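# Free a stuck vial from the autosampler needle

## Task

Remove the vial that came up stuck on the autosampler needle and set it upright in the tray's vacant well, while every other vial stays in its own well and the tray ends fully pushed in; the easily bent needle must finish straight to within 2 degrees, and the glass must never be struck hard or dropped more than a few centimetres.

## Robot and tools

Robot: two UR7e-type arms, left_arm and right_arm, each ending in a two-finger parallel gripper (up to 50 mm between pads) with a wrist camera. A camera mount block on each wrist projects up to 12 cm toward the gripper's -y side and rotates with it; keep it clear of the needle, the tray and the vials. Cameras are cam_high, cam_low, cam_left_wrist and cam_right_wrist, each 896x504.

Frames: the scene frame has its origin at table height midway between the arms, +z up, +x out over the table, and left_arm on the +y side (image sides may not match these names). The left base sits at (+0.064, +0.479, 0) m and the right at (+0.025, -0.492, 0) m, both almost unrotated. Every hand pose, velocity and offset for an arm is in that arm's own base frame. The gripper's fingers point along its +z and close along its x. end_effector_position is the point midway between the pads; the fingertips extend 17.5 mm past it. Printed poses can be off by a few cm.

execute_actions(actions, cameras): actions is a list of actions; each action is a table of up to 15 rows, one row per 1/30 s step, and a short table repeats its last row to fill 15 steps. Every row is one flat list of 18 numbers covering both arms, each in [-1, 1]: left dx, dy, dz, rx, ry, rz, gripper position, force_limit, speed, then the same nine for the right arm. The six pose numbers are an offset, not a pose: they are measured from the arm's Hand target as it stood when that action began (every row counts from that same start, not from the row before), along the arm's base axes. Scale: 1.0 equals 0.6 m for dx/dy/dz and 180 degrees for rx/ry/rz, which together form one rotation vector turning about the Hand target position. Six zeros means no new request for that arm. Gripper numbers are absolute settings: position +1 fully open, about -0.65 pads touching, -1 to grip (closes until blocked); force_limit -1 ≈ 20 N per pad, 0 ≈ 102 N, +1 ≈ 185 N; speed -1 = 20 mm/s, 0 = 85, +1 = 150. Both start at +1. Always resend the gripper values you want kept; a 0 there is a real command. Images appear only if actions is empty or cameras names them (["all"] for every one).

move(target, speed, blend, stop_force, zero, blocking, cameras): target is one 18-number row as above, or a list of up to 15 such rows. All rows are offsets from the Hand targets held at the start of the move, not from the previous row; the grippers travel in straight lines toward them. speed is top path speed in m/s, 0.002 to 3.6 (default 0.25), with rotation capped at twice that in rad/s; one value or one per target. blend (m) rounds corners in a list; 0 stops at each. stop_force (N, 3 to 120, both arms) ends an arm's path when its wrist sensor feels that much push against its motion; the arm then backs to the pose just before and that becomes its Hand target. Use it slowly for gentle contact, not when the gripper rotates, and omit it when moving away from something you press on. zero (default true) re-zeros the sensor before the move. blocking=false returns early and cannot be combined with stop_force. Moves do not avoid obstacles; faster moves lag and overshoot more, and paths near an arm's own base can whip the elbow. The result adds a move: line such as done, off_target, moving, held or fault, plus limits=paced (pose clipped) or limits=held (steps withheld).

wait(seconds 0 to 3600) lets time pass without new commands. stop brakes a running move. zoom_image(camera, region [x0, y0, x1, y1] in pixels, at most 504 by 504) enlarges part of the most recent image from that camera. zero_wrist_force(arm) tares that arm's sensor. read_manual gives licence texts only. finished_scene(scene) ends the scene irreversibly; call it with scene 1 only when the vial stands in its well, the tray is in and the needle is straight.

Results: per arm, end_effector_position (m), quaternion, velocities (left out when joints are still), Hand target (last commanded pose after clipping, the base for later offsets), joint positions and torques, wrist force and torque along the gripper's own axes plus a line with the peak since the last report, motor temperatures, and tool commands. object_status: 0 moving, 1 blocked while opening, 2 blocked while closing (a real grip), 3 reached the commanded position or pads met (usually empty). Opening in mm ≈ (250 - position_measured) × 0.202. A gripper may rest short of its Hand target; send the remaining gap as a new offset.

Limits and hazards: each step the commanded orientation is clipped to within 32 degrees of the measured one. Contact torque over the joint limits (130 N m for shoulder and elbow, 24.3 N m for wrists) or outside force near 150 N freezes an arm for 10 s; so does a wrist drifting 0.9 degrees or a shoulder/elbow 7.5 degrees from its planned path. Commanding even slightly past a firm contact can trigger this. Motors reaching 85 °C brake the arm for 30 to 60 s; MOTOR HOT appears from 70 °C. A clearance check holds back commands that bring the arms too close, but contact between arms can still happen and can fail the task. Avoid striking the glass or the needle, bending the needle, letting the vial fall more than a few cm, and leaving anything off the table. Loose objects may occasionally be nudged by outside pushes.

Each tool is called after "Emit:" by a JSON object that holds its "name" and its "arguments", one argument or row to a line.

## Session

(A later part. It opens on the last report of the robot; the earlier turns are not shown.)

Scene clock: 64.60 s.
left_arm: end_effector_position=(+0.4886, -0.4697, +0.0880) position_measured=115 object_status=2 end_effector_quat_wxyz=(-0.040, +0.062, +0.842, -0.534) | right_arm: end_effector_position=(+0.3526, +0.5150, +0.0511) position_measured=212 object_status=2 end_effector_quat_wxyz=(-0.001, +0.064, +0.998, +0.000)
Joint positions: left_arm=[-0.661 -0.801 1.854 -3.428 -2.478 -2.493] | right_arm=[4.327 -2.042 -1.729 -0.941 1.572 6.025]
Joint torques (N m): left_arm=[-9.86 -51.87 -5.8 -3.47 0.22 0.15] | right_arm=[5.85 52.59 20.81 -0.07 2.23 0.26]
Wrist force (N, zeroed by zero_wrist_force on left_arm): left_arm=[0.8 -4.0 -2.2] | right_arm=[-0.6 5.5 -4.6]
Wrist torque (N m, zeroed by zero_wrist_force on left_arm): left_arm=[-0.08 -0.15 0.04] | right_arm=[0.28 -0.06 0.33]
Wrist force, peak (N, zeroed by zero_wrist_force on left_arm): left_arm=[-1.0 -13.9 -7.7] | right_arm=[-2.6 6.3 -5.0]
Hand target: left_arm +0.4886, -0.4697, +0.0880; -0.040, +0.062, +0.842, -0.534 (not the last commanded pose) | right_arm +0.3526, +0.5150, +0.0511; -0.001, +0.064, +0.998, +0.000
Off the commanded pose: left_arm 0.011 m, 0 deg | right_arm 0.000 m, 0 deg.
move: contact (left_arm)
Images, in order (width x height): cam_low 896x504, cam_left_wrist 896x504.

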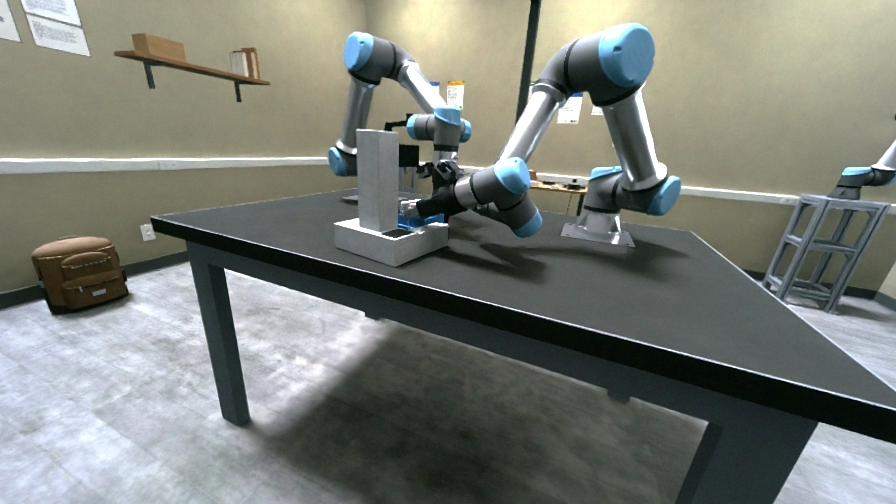

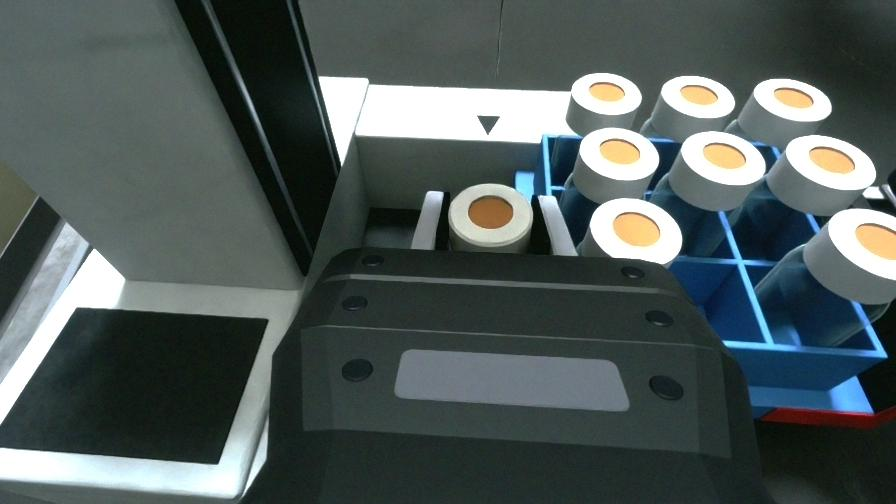

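Emit:
{"name": "move", "arguments": {
  "target": [0,0,0,0,0,0,0.4,-0.7,-1,0,0,0,0,0,0,-1,-0.8,-0.9],
  "cameras": ["cam_left_wrist"]
}}

Emit:
{"name": "zoom_image", "arguments": {
  "camera": "cam_left_wrist",
  "region": [390, 60, 590, 270]
}}

Scene clock: 65.57 s.
left_arm: end_effector_position=(+0.4887, -0.4697, +0.0881) position_measured=92 object_status=3 end_effector_quat_wxyz=(-0.040, +0.063, +0.842, -0.534) | right_arm: end_effector_position=(+0.3524, +0.5151, +0.0511) position_measured=212 object_status=2 end_effector_quat_wxyz=(-0.001, +0.064, +0.998, +0.000)
Joint positions: left_arm=[-0.661 -0.801 1.854 -3.428 -2.478 -2.493] | right_arm=[4.327 -2.042 -1.729 -0.941 1.572 6.025]
Joint torques (N m): left_arm=[-9.5 -48.95 -6.18 -0.2 -9.11 0.17] | right_arm=[-16.86 51.71 20.22 5.18 -10.4 0.28]
Wrist force (N, zeroed by zero_wrist_force on left_arm): left_arm=[-31.3 -4.0 5.9] | right_arm=[27.9 0.5 -8.4]
Wrist torque (N m, zeroed by zero_wrist_force on left_arm): left_arm=[0.06 -0.82 0.33] | right_arm=[0.16 -0.40 0.36]
Wrist force, peak (N, zeroed by zero_wrist_force on left_arm): left_arm=[-31.3 -4.0 5.9] | right_arm=[27.9 0.5 -8.4]
Hand target: left_arm +0.4886, -0.4697, +0.0880; -0.040, +0.062, +0.842, -0.534 | right_arm +0.3526, +0.5150, +0.0511; -0.001, +0.064, +0.998, +0.000
Off the commanded pose: left_arm 0.000 m, 0 deg | right_arm 0.000 m, 0 deg.
move: done

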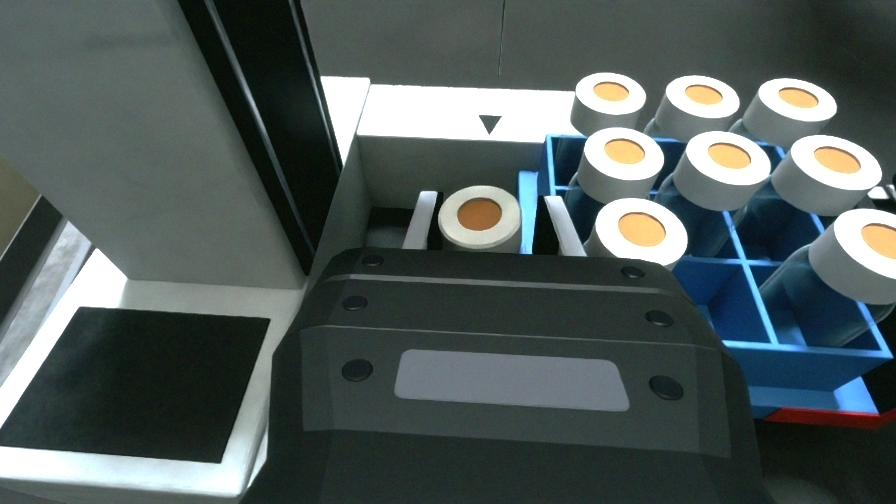

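Scaled by 2.400 from the camera's image (finer frame: 1280x720).

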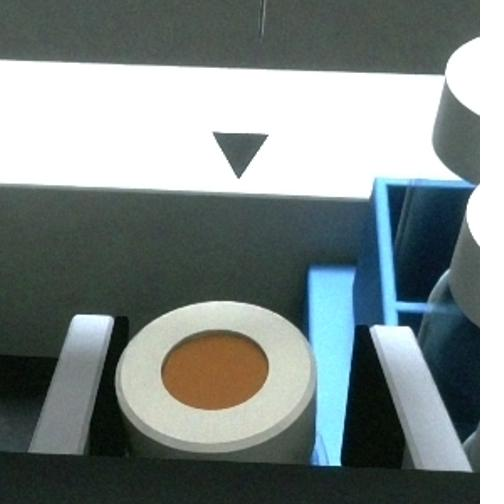

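Emit:
{"name": "move", "arguments": {
  "target": [0,0,0,0,0,0,-1,-0.7,-1,0,0,0,0,0,0,-1,-0.8,-0.9]
}}

Emit:
{"name": "move", "arguments": {
  "target": [
    [0,0,0.005,0,0,0,-1,-0.7,-1,0,0,0,0,0,0,-1,-0.8,-0.9],
    [0.0165,-0.0025,0.005,0,0,0,-1,-0.7,-1,0,0,0,0,0,0,-1,-0.8,-0.9]
  ],
  "speed": 0.03
}}

Emit:
{"name": "move", "arguments": {
  "target": [0,0,-0.012,0,0,0,-1,-0.7,-1,0,0,0,0,0,0,-1,-0.8,-0.9],
  "speed": 0.01,
  "stop_force": 3,
  "cameras": ["cam_left_wrist"]
}}

Scene clock: 66.63 s.
left_arm: end_effector_position=(+0.4887, -0.4698, +0.0882) position_measured=115 object_status=2 end_effector_quat_wxyz=(-0.040, +0.063, +0.842, -0.534) | right_arm: end_effector_position=(+0.3527, +0.5150, +0.0512) position_measured=212 object_status=2 end_effector_quat_wxyz=(+0.000, +0.064, +0.998, +0.000)
Joint positions: left_arm=[-0.661 -0.801 1.854 -3.428 -2.478 -2.493] | right_arm=[4.327 -2.042 -1.729 -0.941 1.572 6.025]
Joint torques (N m): left_arm=[-10.24 -24.03 -2.04 3.37 1.68 0.19] | right_arm=[-7.26 50.56 21.93 1 -0.62 0.08]
Wrist force (N, zeroed by zero_wrist_force on left_arm): left_arm=[-8.1 -23.7 -12.2] | right_arm=[11.5 4.2 -8.6]
Wrist torque (N m, zeroed by zero_wrist_force on left_arm): left_arm=[-0.35 -0.14 0.13] | right_arm=[0.25 -0.19 0.34]
Wrist force, peak (N, zeroed by zero_wrist_force on left_arm): left_arm=[-18.9 -25.3 -12.9] | right_arm=[32.1 0.4 -9.2]
Hand target: left_arm +0.4886, -0.4697, +0.0880; -0.040, +0.062, +0.842, -0.534 | right_arm +0.3526, +0.5150, +0.0511; -0.001, +0.064, +0.998, +0.000
Off the commanded pose: left_arm 0.000 m, 0 deg | right_arm 0.000 m, 0 deg.
move: done

Scene clock: 67.50 s.
left_arm: end_effector_position=(+0.4987, -0.4712, +0.0910) position_measured=115 object_status=2 end_effector_quat_wxyz=(-0.040, +0.062, +0.842, -0.534) end_effector_velocity=(-0.001, +0.001, +0.000) end_effector_angular_velocity=(-0.002, -0.003, +0.000) | right_arm: end_effector_position=(+0.3526, +0.5150, +0.0511) position_measured=212 object_status=2 end_effector_quat_wxyz=(-0.001, +0.064, +0.998, +0.000)
Joint positions: left_arm=[-0.652 -0.797 1.825 -3.396 -2.485 -2.483] | right_arm=[4.327 -2.042 -1.729 -0.941 1.572 6.025]
Joint velocities: left_arm=[-0.001 -0.001 0.005 -0.006 0 0] | right_arm=[within noise]
Joint torques (N m): left_arm=[-8.83 -53.73 -7.93 -4.02 -0.78 -0.45] | right_arm=[3.33 49.02 22.98 0.03 1.29 0.02]
Wrist force (N, zeroed by zero_wrist_force on left_arm): left_arm=[0.8 -1.5 0.1] | right_arm=[2.7 5.1 -7.2]
Wrist torque (N m, zeroed by zero_wrist_force on left_arm): left_arm=[-0.22 -0.09 -0.02] | right_arm=[0.22 -0.14 0.36]
Wrist force, peak (N, zeroed by zero_wrist_force on left_arm): left_arm=[-8.1 -23.8 -12.3] | right_arm=[11.0 3.9 -8.4]
Hand target: left_arm +0.4985, -0.4712, +0.0910; -0.040, +0.062, +0.842, -0.534 | right_arm +0.3526, +0.5150, +0.0511; -0.001, +0.064, +0.998, +0.000
Off the commanded pose: left_arm 0.000 m, 0 deg | right_arm 0.000 m, 0 deg.
move: done

Scene clock: 69.23 s.
left_arm: end_effector_position=(+0.4985, -0.4712, +0.0838) position_measured=115 object_status=2 end_effector_quat_wxyz=(-0.040, +0.063, +0.842, -0.534) | right_arm: end_effector_position=(+0.3526, +0.5150, +0.0511) position_measured=212 object_status=2 end_effector_quat_wxyz=(-0.001, +0.064, +0.998, +0.000)
Joint positions: left_arm=[-0.652 -0.782 1.824 -3.409 -2.485 -2.483] | right_arm=[4.327 -2.042 -1.729 -0.941 1.572 6.025]
Joint torques (N m): left_arm=[-10.55 -55.6 -14.76 -1.1 -0.11 -2.49] | right_arm=[3.78 47.39 23.88 0.07 1.55 -0.38]
Wrist force (N, zeroed by zero_wrist_force on left_arm): left_arm=[0.9 -1.5 0.2] | right_arm=[3.0 5.0 -6.7]
Wrist torque (N m, zeroed by zero_wrist_force on left_arm): left_arm=[-0.22 -0.11 0.00] | right_arm=[0.20 -0.17 0.35]
Wrist force, peak (N, zeroed by zero_wrist_force on left_arm): left_arm=[0.9 -1.9 -0.3] | right_arm=[3.2 5.5 -6.9]
Hand target: left_arm +0.4985, -0.4712, +0.0838; -0.040, +0.062, +0.842, -0.534 | right_arm +0.3526, +0.5150, +0.0511; -0.001, +0.064, +0.998, +0.000
Off the commanded pose: left_arm 0.000 m, 0 deg | right_arm 0.000 m, 0 deg.
move: done

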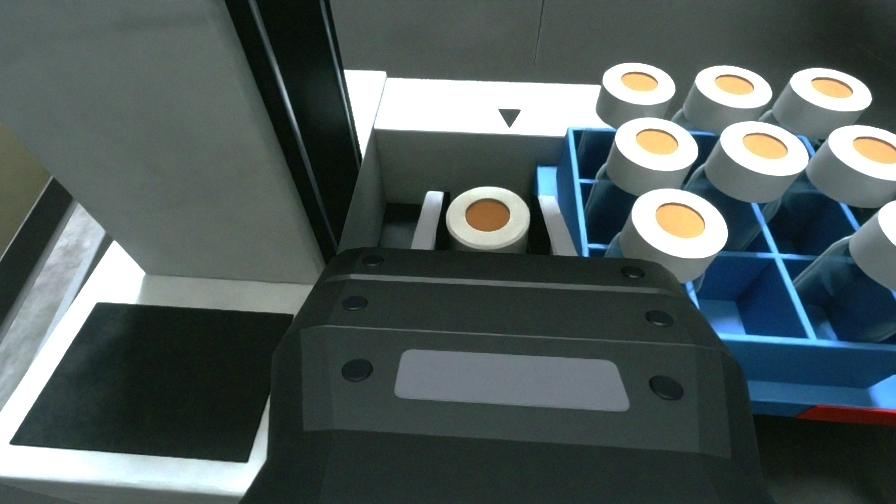

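Emit:
{"name": "move", "arguments": {
  "target": [0,0,-0.03,0,0,0,-1,-0.7,-1,0,0,0,0,0,0,-1,-0.8,-0.9],
  "speed": 0.01,
  "stop_force": 3,
  "cameras": ["cam_left_wrist","cam_low"]
}}

Emit:
{"name": "zoom_image", "arguments": {
  "camera": "cam_low",
  "region": [350, 150, 470, 270]
}}

Emit:
{"name": "zoom_image", "arguments": {
  "camera": "cam_left_wrist",
  "region": [370, 60, 670, 270]
}}

Scene clock: 72.43 s.
left_arm: end_effector_position=(+0.4986, -0.4713, +0.0658) position_measured=115 object_status=2 end_effector_quat_wxyz=(-0.040, +0.063, +0.842, -0.534) | right_arm: end_effector_position=(+0.3526, +0.5150, +0.0511) position_measured=212 object_status=2 end_effector_quat_wxyz=(-0.001, +0.064, +0.998, +0.000)
Joint positions: left_arm=[-0.652 -0.744 1.819 -3.442 -2.485 -2.483] | right_arm=[4.327 -2.042 -1.729 -0.941 1.572 6.025]
Joint torques (N m): left_arm=[-9.38 -55.93 -10.99 -1.14 -0.33 1.12] | right_arm=[2.84 43.2 26.78 0.1 1.49 -0.31]
Wrist force (N, zeroed by zero_wrist_force on left_arm): left_arm=[0.8 -1.2 0.1] | right_arm=[2.8 5.2 -6.7]
Wrist torque (N m, zeroed by zero_wrist_force on left_arm): left_arm=[-0.17 -0.09 0.00] | right_arm=[0.24 -0.15 0.36]
Wrist force, peak (N, zeroed by zero_wrist_force on left_arm): left_arm=[0.8 -1.8 -0.3] | right_arm=[3.1 5.4 -7.0]
Hand target: left_arm +0.4985, -0.4712, +0.0658; -0.040, +0.062, +0.842, -0.534 | right_arm +0.3526, +0.5150, +0.0511; -0.001, +0.064, +0.998, +0.000
Off the commanded pose: left_arm 0.000 m, 0 deg | right_arm 0.000 m, 0 deg.
move: done
Images, in order (width x height): cam_low 896x504, cam_left_wrist 896x504.

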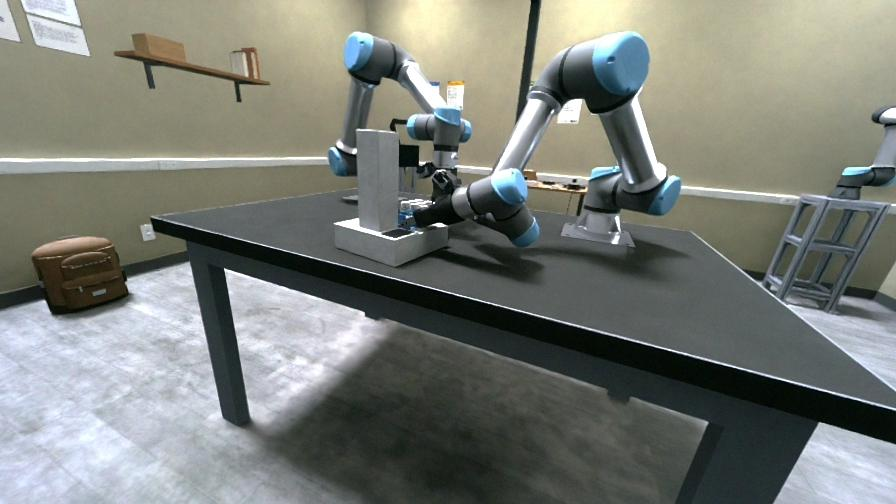

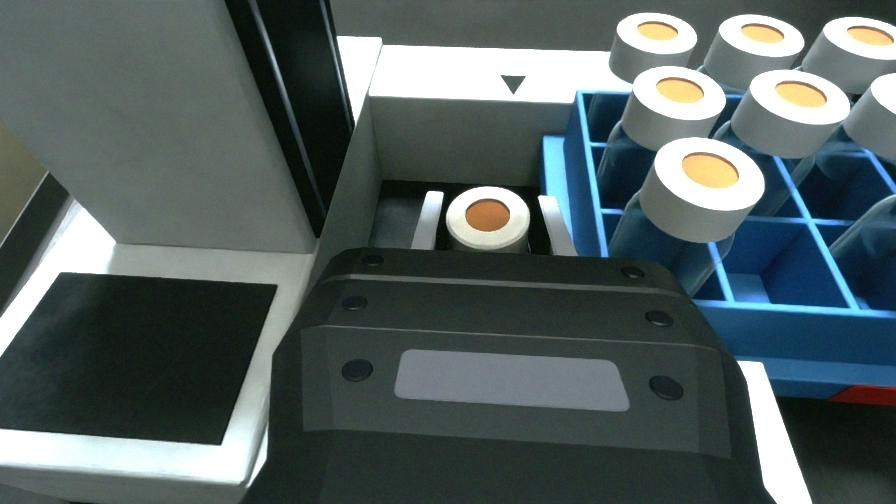

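Scaled by 4.200 from the camera's image (finer frame: 1280x720).

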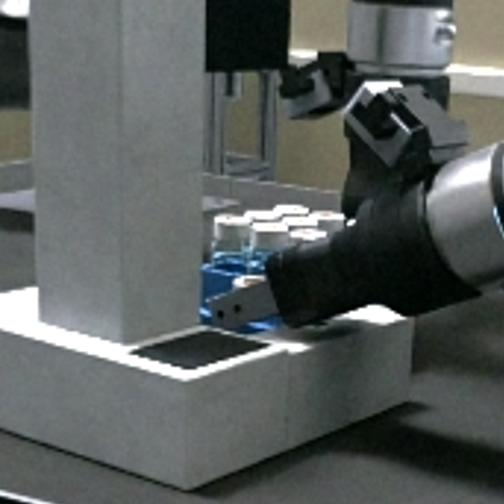

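Scaled by 1.680 from the camera's image (finer frame: 1280x720).

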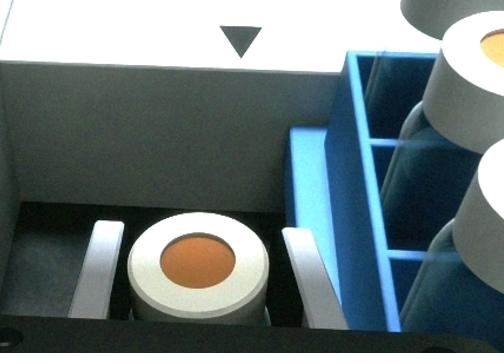

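Emit:
{"name": "move", "arguments": {
  "target": [
    [0,0,0.14,0,0,0,-1,-0.7,-1,0,0,0,0,0,0,-1,-0.8,-0.9],
    [0,0.19,0.14,0,0,0,-1,-0.7,-1,0,0,0,0,0,0,-1,-0.8,-0.9],
    [-0.12,0.19,0.14,0,0,0,-1,-0.7,-1,0,0,0,0,0,0,-1,-0.8,-0.9],
    [-0.12,0.19,0.02,0,0,0,-1,-0.7,-1,0,0,0,0,0,0,-1,-0.8,-0.9]
  ],
  "speed": 0.1,
  "blend": [0.005,0.01,0.01,0],
  "cameras": ["cam_low","cam_high","cam_left_wrist"]
}}

Emit:
{"name": "zoom_image", "arguments": {
  "camera": "cam_low",
  "region": [350, 130, 510, 270]
}}

Scene clock: 77.00 s.
left_arm: end_effector_position=(+0.4266, -0.3573, +0.0779) position_measured=115 object_status=2 end_effector_quat_wxyz=(-0.040, +0.063, +0.842, -0.534) | right_arm: end_effector_position=(+0.3526, +0.5150, +0.0511) position_measured=212 object_status=2 end_effector_quat_wxyz=(-0.001, +0.064, +0.998, +0.000)
Joint positions: left_arm=[-0.548 -0.91 2.166 -3.517 -2.555 -2.351] | right_arm=[4.327 -2.042 -1.729 -0.941 1.572 6.025]
Joint torques (N m): left_arm=[5.16 -32.53 -1.72 -2.38 -2.56 -2.02] | right_arm=[4.3 37.84 30.92 -0.07 1.39 -0.7]
Wrist force (N, zeroed by zero_wrist_force on left_arm): left_arm=[0.5 -1.4 0.1] | right_arm=[2.9 5.1 -6.7]
Wrist torque (N m, zeroed by zero_wrist_force on left_arm): left_arm=[-0.21 -0.03 0.18] | right_arm=[0.22 -0.15 0.35]
Wrist force, peak (N, zeroed by zero_wrist_force on left_arm): left_arm=[0.4 -3.6 0.6] | right_arm=[2.9 5.4 -7.1]
Hand target: left_arm +0.4265, -0.3572, +0.0778; -0.040, +0.062, +0.842, -0.534 | right_arm +0.3526, +0.5150, +0.0511; -0.001, +0.064, +0.998, +0.000
Off the commanded pose: left_arm 0.000 m, 0 deg | right_arm 0.000 m, 0 deg.
move: done
Images, in order (width x height): cam_high 896x504, cam_low 896x504, cam_left_wrist 896x504.

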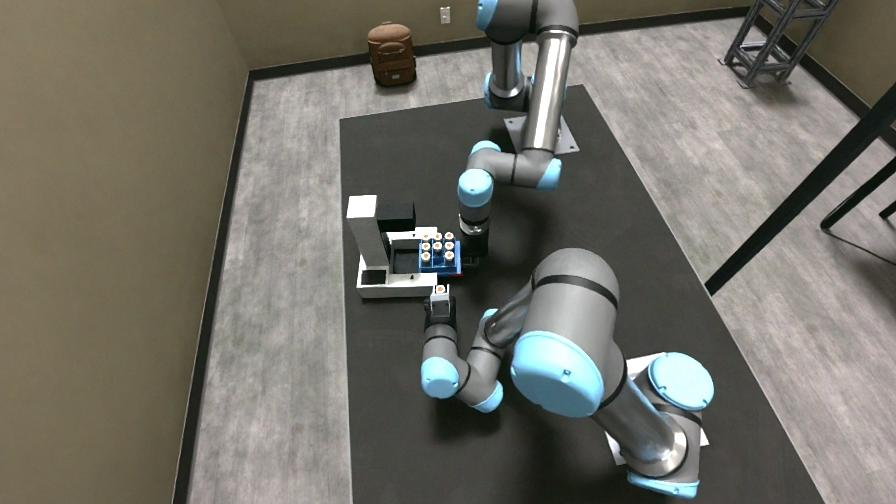

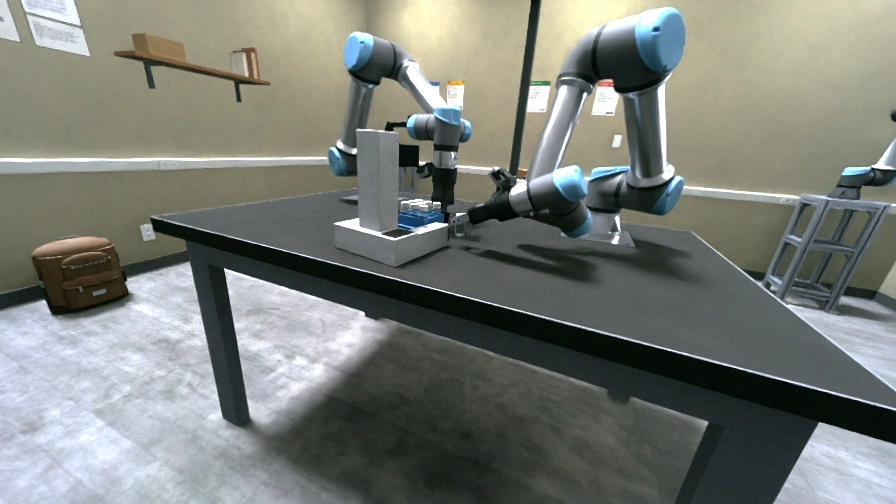

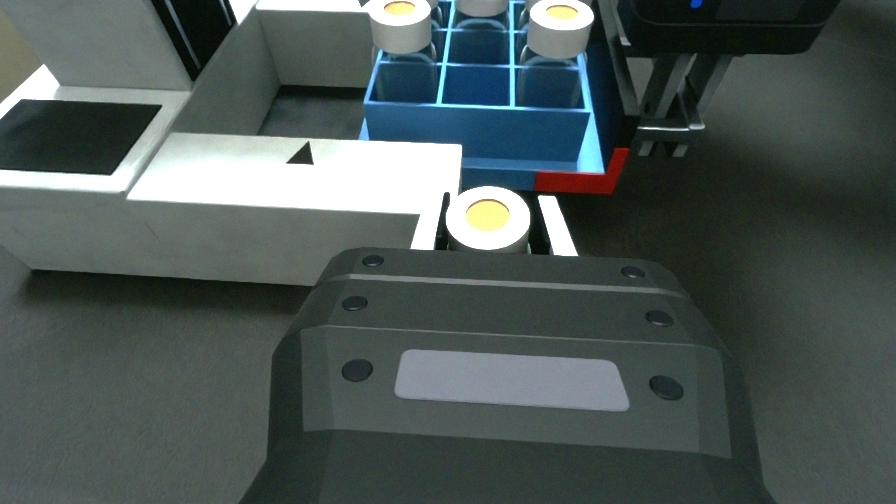

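Scaled by 3.150 from the camera's image (finer frame: 1280x720).

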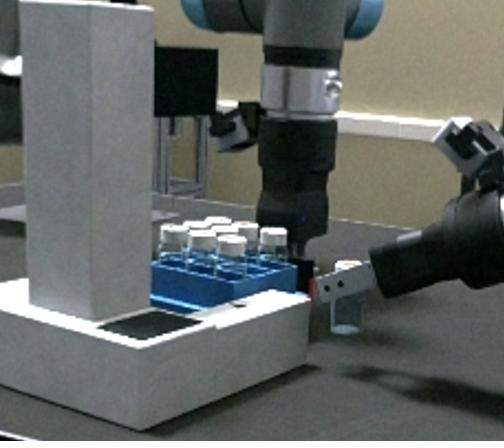

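Emit:
{"name": "move", "arguments": {
  "target": [0,0.025,0,0,0,0,-1,-0.7,-1,0,0,0,0,0,0,-1,-0.8,-0.9],
  "speed": 0.05
}}

Emit:
{"name": "move", "arguments": {
  "target": [0,0,-0.07,0,0,0,-1,-0.7,-1,0,0,0,0,0,0,-1,-0.8,-0.9],
  "speed": 0.015,
  "stop_force": 4,
  "cameras": ["cam_low","cam_left_wrist"]
}}

Emit:
{"name": "zoom_image", "arguments": {
  "camera": "cam_low",
  "region": [390, 170, 510, 270]
}}

Scene clock: 78.00 s.
left_arm: end_effector_position=(+0.4265, -0.3422, +0.0779) position_measured=115 object_status=2 end_effector_quat_wxyz=(-0.040, +0.062, +0.842, -0.534) | right_arm: end_effector_position=(+0.3526, +0.5150, +0.0511) position_measured=212 object_status=2 end_effector_quat_wxyz=(-0.001, +0.064, +0.998, +0.000)
Joint positions: left_arm=[-0.52 -0.923 2.184 -3.488 -2.573 -2.311] | right_arm=[4.327 -2.042 -1.729 -0.941 1.572 6.025]
Joint torques (N m): left_arm=[-10.08 -27.88 -16.29 -4.58 -0.18 -2.39] | right_arm=[4.07 37.76 30.02 0.05 1.34 -0.77]
Wrist force (N, zeroed by zero_wrist_force on left_arm): left_arm=[1.2 -1.5 0.4] | right_arm=[3.1 5.2 -6.5]
Wrist torque (N m, zeroed by zero_wrist_force on left_arm): left_arm=[-0.23 -0.13 0.15] | right_arm=[0.24 -0.20 0.36]
Wrist force, peak (N, zeroed by zero_wrist_force on left_arm): left_arm=[0.7 -2.2 0.9] | right_arm=[3.6 5.5 -6.7]
Hand target: left_arm +0.4265, -0.3422, +0.0778; -0.040, +0.062, +0.842, -0.534 | right_arm +0.3526, +0.5150, +0.0511; -0.001, +0.064, +0.998, +0.000
Off the commanded pose: left_arm 0.000 m, 0 deg | right_arm 0.000 m, 0 deg.
move: done

Scene clock: 80.93 s.
left_arm: end_effector_position=(+0.4265, -0.3422, +0.0464) position_measured=115 object_status=2 end_effector_quat_wxyz=(-0.040, +0.062, +0.842, -0.534) | right_arm: end_effector_position=(+0.3526, +0.5150, +0.0511) position_measured=212 object_status=2 end_effector_quat_wxyz=(-0.001, +0.064, +0.998, +0.000)
Joint positions: left_arm=[-0.52 -0.836 2.172 -3.563 -2.573 -2.311] | right_arm=[4.327 -2.042 -1.729 -0.941 1.572 6.025]
Joint torques (N m): left_arm=[-5.71 -45.3 0.29 -3.6 -1.89 1.65] | right_arm=[3 33.82 30.58 -0.01 1.42 -1.04]
Wrist force (N, zeroed by zero_wrist_force on left_arm): left_arm=[0.3 -5.2 -1.6] | right_arm=[3.2 5.3 -6.6]
Wrist torque (N m, zeroed by zero_wrist_force on left_arm): left_arm=[-0.31 -0.10 0.20] | right_arm=[0.24 -0.21 0.36]
Wrist force, peak (N, zeroed by zero_wrist_force on left_arm): left_arm=[5.1 -18.7 -8.2] | right_arm=[3.0 5.6 -6.7]
Hand target: left_arm +0.4265, -0.3422, +0.0464; -0.040, +0.063, +0.842, -0.534 (not the last commanded pose) | right_arm +0.3526, +0.5150, +0.0511; -0.001, +0.064, +0.998, +0.000
Off the commanded pose: left_arm 0.011 m, 0 deg | right_arm 0.000 m, 0 deg.
move: contact (left_arm)

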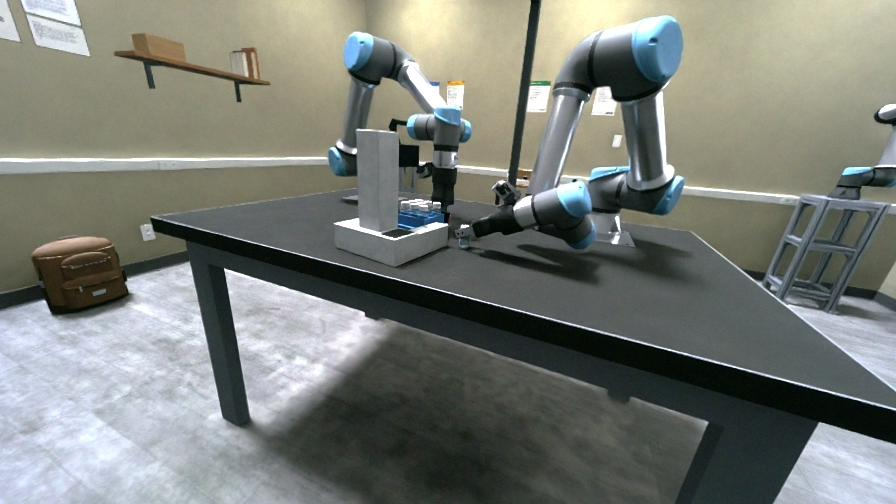

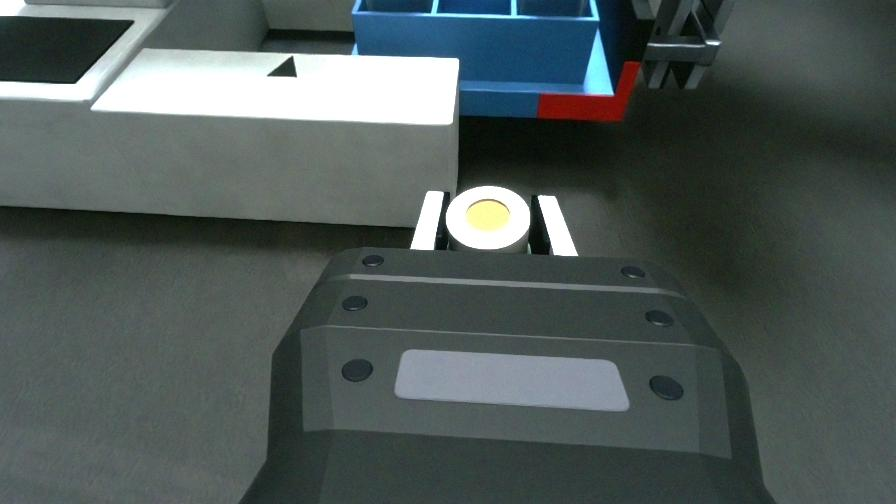

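Scaled by 4.200 from the camera's image (finer frame: 1280x720).

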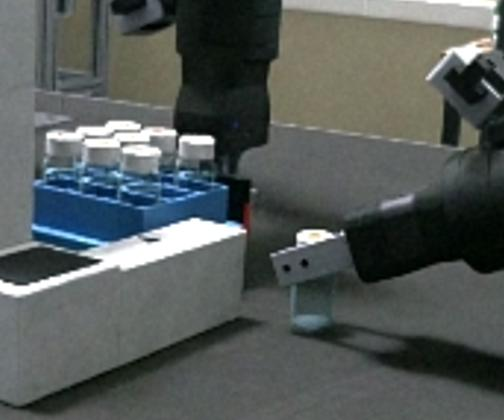

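Emit:
{"name": "move", "arguments": {
  "target": [
    [0,0,0,0,0,0,0.54,0,-1,0,0,0,0,0,0,-1,-0.8,-0.9],
    [0,0,0.045,0,0,0,0.54,0,-1,0,0,0,0,0,0,-1,-0.8,-0.9],
    [0,0,0.045,-0.1374,0.0206,0,0.54,0,-1,0,0,0,0,0,0,-1,-0.8,-0.9]
  ],
  "speed": 0.06,
  "cameras": ["cam_low","cam_left_wrist"]
}}

Emit:
{"name": "zoom_image", "arguments": {
  "camera": "cam_low",
  "region": [390, 170, 510, 270]
}}

Emit:
{"name": "zoom_image", "arguments": {
  "camera": "cam_left_wrist",
  "region": [390, 110, 590, 270]
}}

Scene clock: 87.80 s.
left_arm: end_effector_position=(+0.4268, -0.3421, +0.0734) position_measured=72 object_status=3 end_effector_quat_wxyz=(-0.045, +0.059, +0.791, -0.607) | right_arm: end_effector_position=(+0.3526, +0.5150, +0.0511) position_measured=212 object_status=2 end_effector_quat_wxyz=(-0.001, +0.064, +0.998, +0.000)
Joint positions: left_arm=[-0.487 -0.736 2.11 -3.835 -2.717 -2.506] | right_arm=[4.327 -2.042 -1.729 -0.941 1.572 6.025]
Joint torques (N m): left_arm=[0.09 -38.9 -7.88 -2.65 -1.43 -0.4] | right_arm=[3.85 27.5 29.88 0.02 1.29 -1.24]
Wrist force (N, zeroed by zero_wrist_force on left_arm): left_arm=[0.7 -2.2 0.4] | right_arm=[3.2 5.5 -6.4]
Wrist torque (N m, zeroed by zero_wrist_force on left_arm): left_arm=[-0.24 0.03 -0.01] | right_arm=[0.28 -0.21 0.37]
Wrist force, peak (N, zeroed by zero_wrist_force on left_arm): left_arm=[0.3 -5.2 -1.5] | right_arm=[3.1 5.1 -7.2]
Hand target: left_arm +0.4268, -0.3421, +0.0734; -0.045, +0.059, +0.791, -0.607 (not the last commanded pose) | right_arm +0.3526, +0.5150, +0.0511; -0.001, +0.064, +0.998, +0.000
Tool commands: left_gripper/position=+0.537255 left_gripper/force_limit=+0.003922 left_gripper/speed=-1.0 right_gripper/position=-1.0 right_gripper/force_limit=-0.8 right_gripper/speed=-0.9
Off the commanded pose: left_arm 0.000 m, 15 deg | right_arm 0.000 m, 0 deg.
FORCE FAULT: contact force on the left arm reached its limit, and that arm stopped. The contact can be on any part of that arm, not only on its tool. That arm's remaining commands of this call were not run. That arm is still stopped at the end of this call. That arm stays stopped for about 10 more seconds. Until then a move that you send moves the other arm only, and its call returns only when the move has ended. Once the stop has ended, the next robot result says so. If the stop ends while you think or write, that arm runs what you send next, counted from a new Hand target: where the arm stands when the stop ends. While its stop runs, that arm takes no new command, but its gripper still runs the gripper command that each later call begins with. Until it ends, the stop uses up actions while you think or wait. An arm that is not stopped still takes commands.
move: fault (left_arm); path passed 2 of 3 targets

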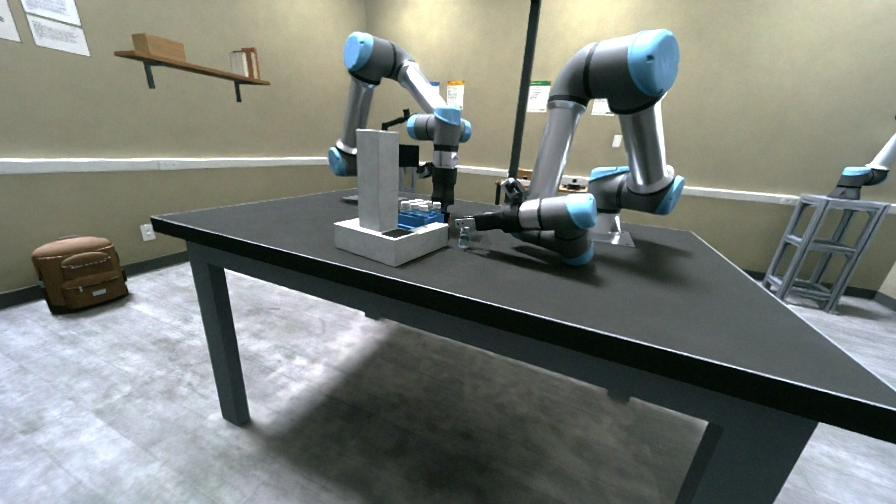

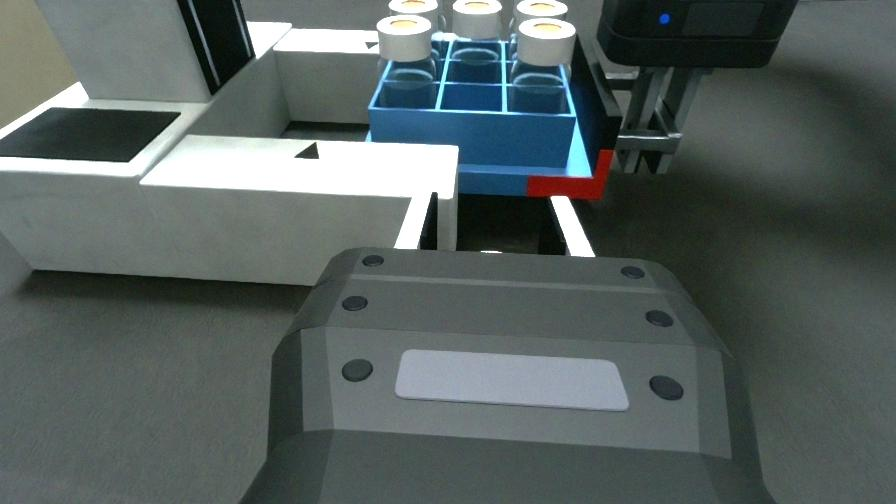

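Scaled by 4.200 from the camera's image (finer frame: 1280x720).

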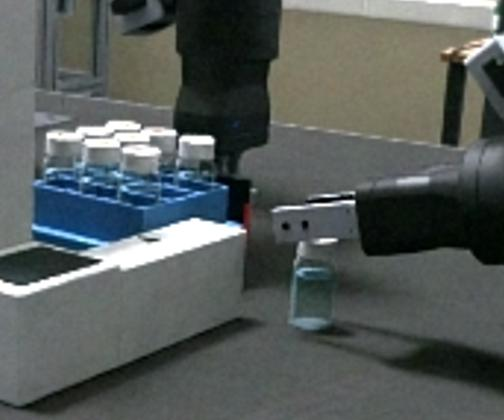

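Scaled by 2.520 from the camera's image (finer frame: 1280x720).

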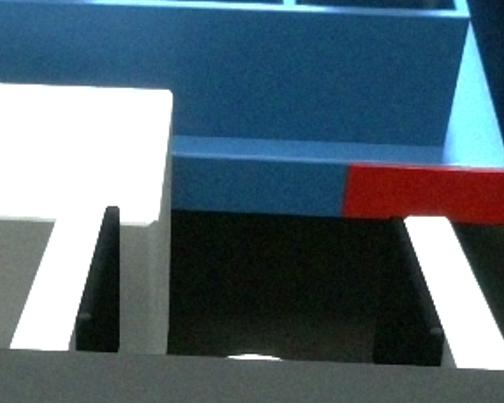

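Emit:
{"name": "wait", "arguments": {
  "seconds": 11
}}

Emit:
{"name": "move", "arguments": {
  "target": [
    [0,0,0.02,0,0,0,0.54,0,-1,0,0,0,0,0,0,-1,-0.8,-0.9],
    [0.005,0.045,0.05,0.0549,-0.0082,0,0.54,0,-1,0,0,0,0,0,0,-1,-0.8,-0.9]
  ],
  "speed": 0.08,
  "cameras": ["cam_low","cam_left_wrist"]
}}

Emit:
{"name": "zoom_image", "arguments": {
  "camera": "cam_left_wrist",
  "region": [390, 110, 590, 270]
}}

Scene clock: 98.40 s.
left_arm: end_effector_position=(+0.4268, -0.3421, +0.0734) position_measured=72 object_status=3 end_effector_quat_wxyz=(-0.045, +0.059, +0.791, -0.607) | right_arm: end_effector_position=(+0.3526, +0.5150, +0.0511) position_measured=212 object_status=2 end_effector_quat_wxyz=(-0.001, +0.064, +0.998, +0.000)
Joint positions: left_arm=[-0.487 -0.736 2.11 -3.835 -2.717 -2.506] | right_arm=[4.327 -2.042 -1.729 -0.941 1.572 6.025]
Joint torques (N m): left_arm=[-0.25 -38.75 -7.66 -2.63 -1.48 -0.28] | right_arm=[3.36 25.63 29.63 0.15 1.21 -1.76]
Wrist force (N, zeroed by zero_wrist_force on left_arm): left_arm=[0.5 -2.0 0.3] | right_arm=[2.9 5.3 -6.7]
Wrist torque (N m, zeroed by zero_wrist_force on left_arm): left_arm=[-0.22 0.07 0.00] | right_arm=[0.26 -0.16 0.35]
Wrist force, peak (N, zeroed by zero_wrist_force on left_arm): left_arm=[0.7 -2.4 0.2] | right_arm=[2.9 5.4 -7.0]
Hand target: left_arm +0.4268, -0.3421, +0.0734; -0.045, +0.059, +0.791, -0.607 (not the last commanded pose) | right_arm +0.3526, +0.5150, +0.0511; -0.001, +0.064, +0.998, +0.000
Tool commands: left_gripper/position=+0.537255 left_gripper/force_limit=+0.003922 left_gripper/speed=-1.0 right_gripper/position=-1.0 right_gripper/force_limit=-0.8 right_gripper/speed=-0.9
Off the commanded pose: left_arm 0.000 m, 15 deg | right_arm 0.000 m, 0 deg.
FORCE FAULT, CONTINUED: the left arm's stop, for the force fault that an earlier result reported, is over. The rest of the stop counts as 20 of the actions that you can send in this scene. That arm's target is now where it stood when the stop ended, not its last command. That arm accepts commands again.
wait: 10.00 of 11 s (the remaining seconds did not pass); at rest from the start

Scene clock: 100.27 s.
left_arm: end_effector_position=(+0.4299, -0.3151, +0.1034) position_measured=72 object_status=3 end_effector_quat_wxyz=(-0.040, +0.062, +0.841, -0.536) | right_arm: end_effector_position=(+0.3526, +0.5150, +0.0511) position_measured=212 object_status=2 end_effector_quat_wxyz=(-0.001, +0.064, +0.998, +0.000)
Joint positions: left_arm=[-0.463 -1.012 2.206 -3.35 -2.61 -2.226] | right_arm=[4.327 -2.042 -1.729 -0.941 1.572 6.025]
Joint torques (N m): left_arm=[-8.13 -36.34 -17.58 -1.4 -2.07 -1.82] | right_arm=[3.37 24.84 29.3 0.07 1.26 -1.87]
Wrist force (N, zeroed by zero_wrist_force on left_arm): left_arm=[0.6 -2.5 0.1] | right_arm=[3.0 5.2 -6.8]
Wrist torque (N m, zeroed by zero_wrist_force on left_arm): left_arm=[-0.34 -0.01 0.17] | right_arm=[0.23 -0.17 0.35]
Wrist force, peak (N, zeroed by zero_wrist_force on left_arm): left_arm=[0.7 -3.7 0.0] | right_arm=[3.2 5.4 -6.9]
Hand target: left_arm +0.4298, -0.3151, +0.1034; -0.040, +0.062, +0.841, -0.536 | right_arm +0.3526, +0.5150, +0.0511; -0.001, +0.064, +0.998, +0.000
Off the commanded pose: left_arm 0.000 m, 0 deg | right_arm 0.000 m, 0 deg.
move: done

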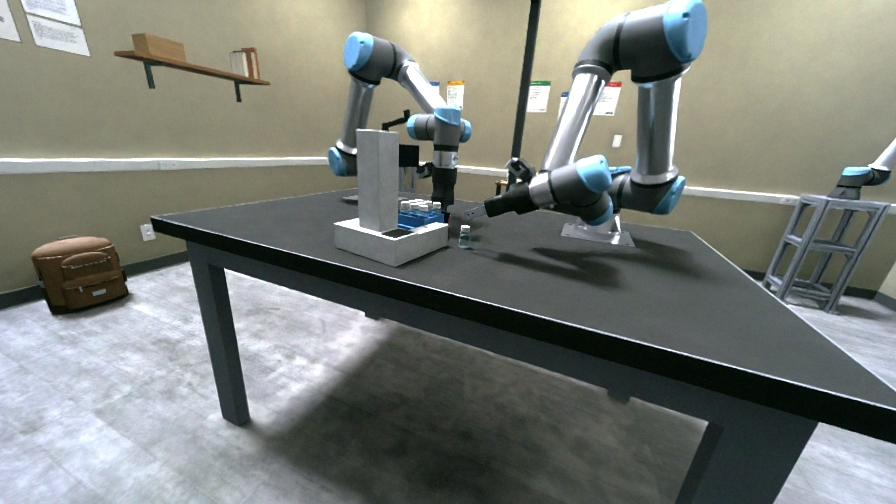

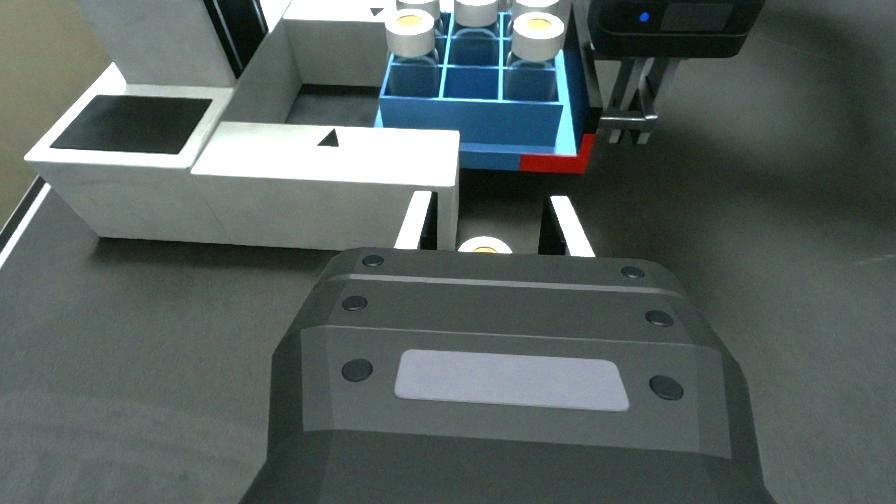

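Scaled by 2.520 from the camera's image (finer frame: 1280x720).

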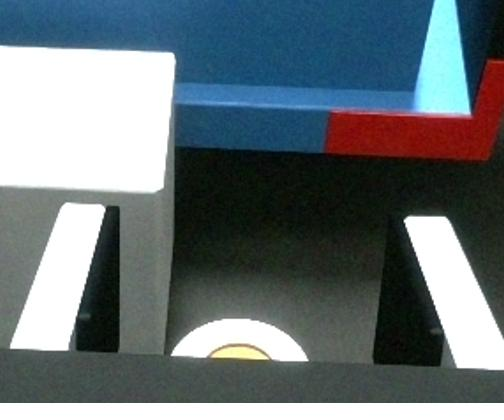

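Emit:
{"name": "move", "arguments": {
  "target": [
    [-0.0047,-0.0398,-0.0307,0,0,0,0.54,0,-1,0,0,0,0,0,0,-1,-0.8,-0.9],
    [-0.0047,-0.0398,-0.0623,0,0,0,0.54,0,-1,0,0,0,0,0,0,-1,-0.8,-0.9]
  ],
  "speed": 0.05
}}

Emit:
{"name": "move", "arguments": {
  "target": [0,0,0,0,0,0,-1,-0.6,-1,0,0,0,0,0,0,-1,-0.8,-0.9],
  "cameras": ["cam_low","cam_left_wrist"]
}}

Emit:
{"name": "zoom_image", "arguments": {
  "camera": "cam_low",
  "region": [390, 170, 510, 270]
}}

Scene clock: 102.97 s.
left_arm: end_effector_position=(+0.4271, -0.3390, +0.0661) position_measured=72 object_status=3 end_effector_quat_wxyz=(-0.040, +0.062, +0.841, -0.536) end_effector_velocity=(+0.000, +0.000, +0.001) end_effector_angular_velocity=(+0.002, +0.002, +0.001) | right_arm: end_effector_position=(+0.3526, +0.5150, +0.0511) position_measured=212 object_status=2 end_effector_quat_wxyz=(-0.001, +0.064, +0.998, +0.000)
Joint positions: left_arm=[-0.512 -0.889 2.181 -3.514 -2.581 -2.304] | right_arm=[4.327 -2.042 -1.729 -0.941 1.572 6.025]
Joint velocities: left_arm=[0 -0.004 0.001 0.005 0.001 -0.001] | right_arm=[within noise]
Joint torques (N m): left_arm=[9.93 -45.92 -5.56 -1.21 -2.79 -2.49] | right_arm=[3.98 26.09 29.14 0.1 1.1 -1.73]
Wrist force (N, zeroed by zero_wrist_force on left_arm): left_arm=[0.9 -2.3 0.3] | right_arm=[2.9 5.4 -6.7]
Wrist torque (N m, zeroed by zero_wrist_force on left_arm): left_arm=[-0.31 -0.06 -0.01] | right_arm=[0.26 -0.16 0.35]
Wrist force, peak (N, zeroed by zero_wrist_force on left_arm): left_arm=[0.6 -3.1 -0.8] | right_arm=[3.0 5.3 -7.0]
Hand target: left_arm +0.4270, -0.3390, +0.0661; -0.040, +0.062, +0.841, -0.536 | right_arm +0.3526, +0.5150, +0.0511; -0.001, +0.064, +0.998, +0.000
Off the commanded pose: left_arm 0.000 m, 0 deg | right_arm 0.000 m, 0 deg.
move: done

Scene clock: 103.80 s.
left_arm: end_effector_position=(+0.4270, -0.3390, +0.0660) position_measured=135 object_status=0 end_effector_quat_wxyz=(-0.040, +0.062, +0.841, -0.536) | right_arm: end_effector_position=(+0.3526, +0.5150, +0.0511) position_measured=212 object_status=2 end_effector_quat_wxyz=(-0.001, +0.064, +0.998, +0.000)
Joint positions: left_arm=[-0.512 -0.889 2.181 -3.514 -2.581 -2.304] | right_arm=[4.327 -2.042 -1.729 -0.941 1.572 6.025]
Joint torques (N m): left_arm=[9.7 -46.72 -2.44 -2.89 -2.04 -2.58] | right_arm=[4.54 26.4 29.63 0.1 1.16 -1.75]
Wrist force (N, zeroed by zero_wrist_force on left_arm): left_arm=[0.7 -2.0 0.2] | right_arm=[3.2 5.2 -6.6]
Wrist torque (N m, zeroed by zero_wrist_force on left_arm): left_arm=[-0.31 -0.04 -0.01] | right_arm=[0.23 -0.19 0.36]
Wrist force, peak (N, zeroed by zero_wrist_force on left_arm): left_arm=[1.1 -2.3 -0.1] | right_arm=[2.9 5.8 -6.7]
Hand target: left_arm +0.4270, -0.3390, +0.0661; -0.040, +0.062, +0.841, -0.536 | right_arm +0.3526, +0.5150, +0.0511; -0.001, +0.064, +0.998, +0.000
Off the commanded pose: left_arm 0.000 m, 0 deg | right_arm 0.000 m, 0 deg.
move: done

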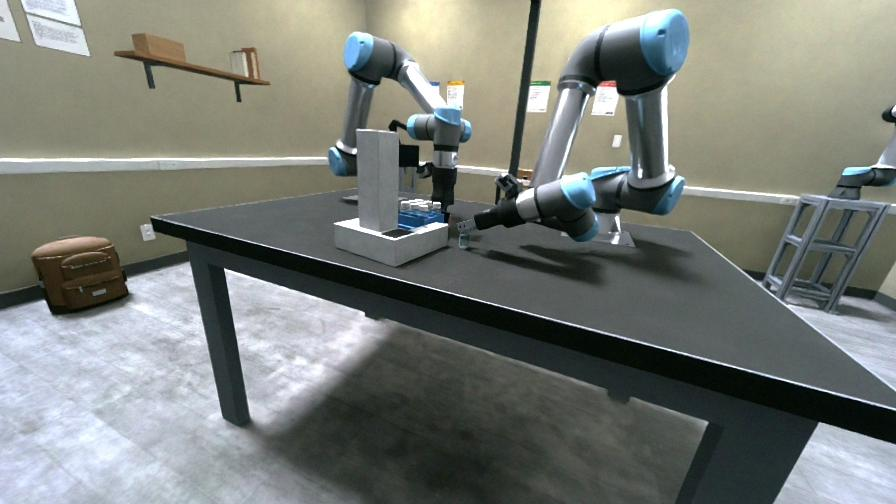

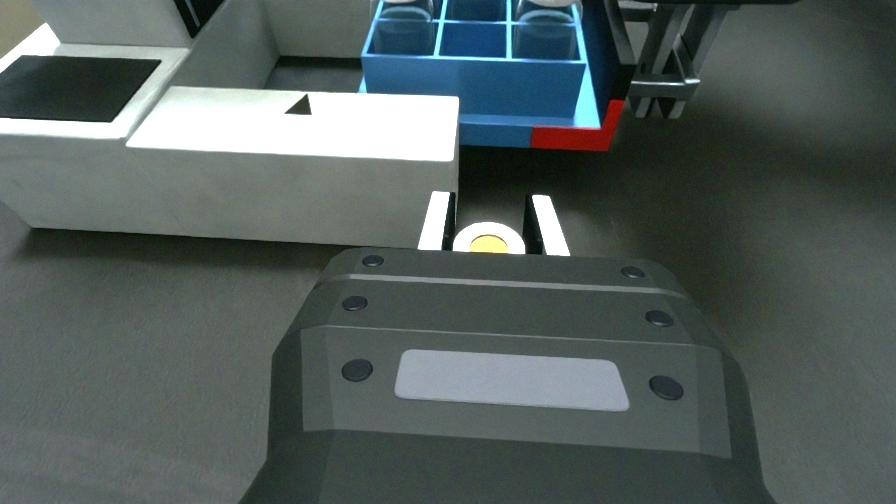

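Scaled by 4.200 from the camera's image (finer frame: 1280x720).

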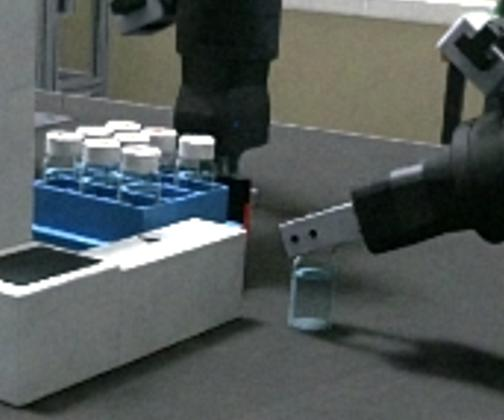

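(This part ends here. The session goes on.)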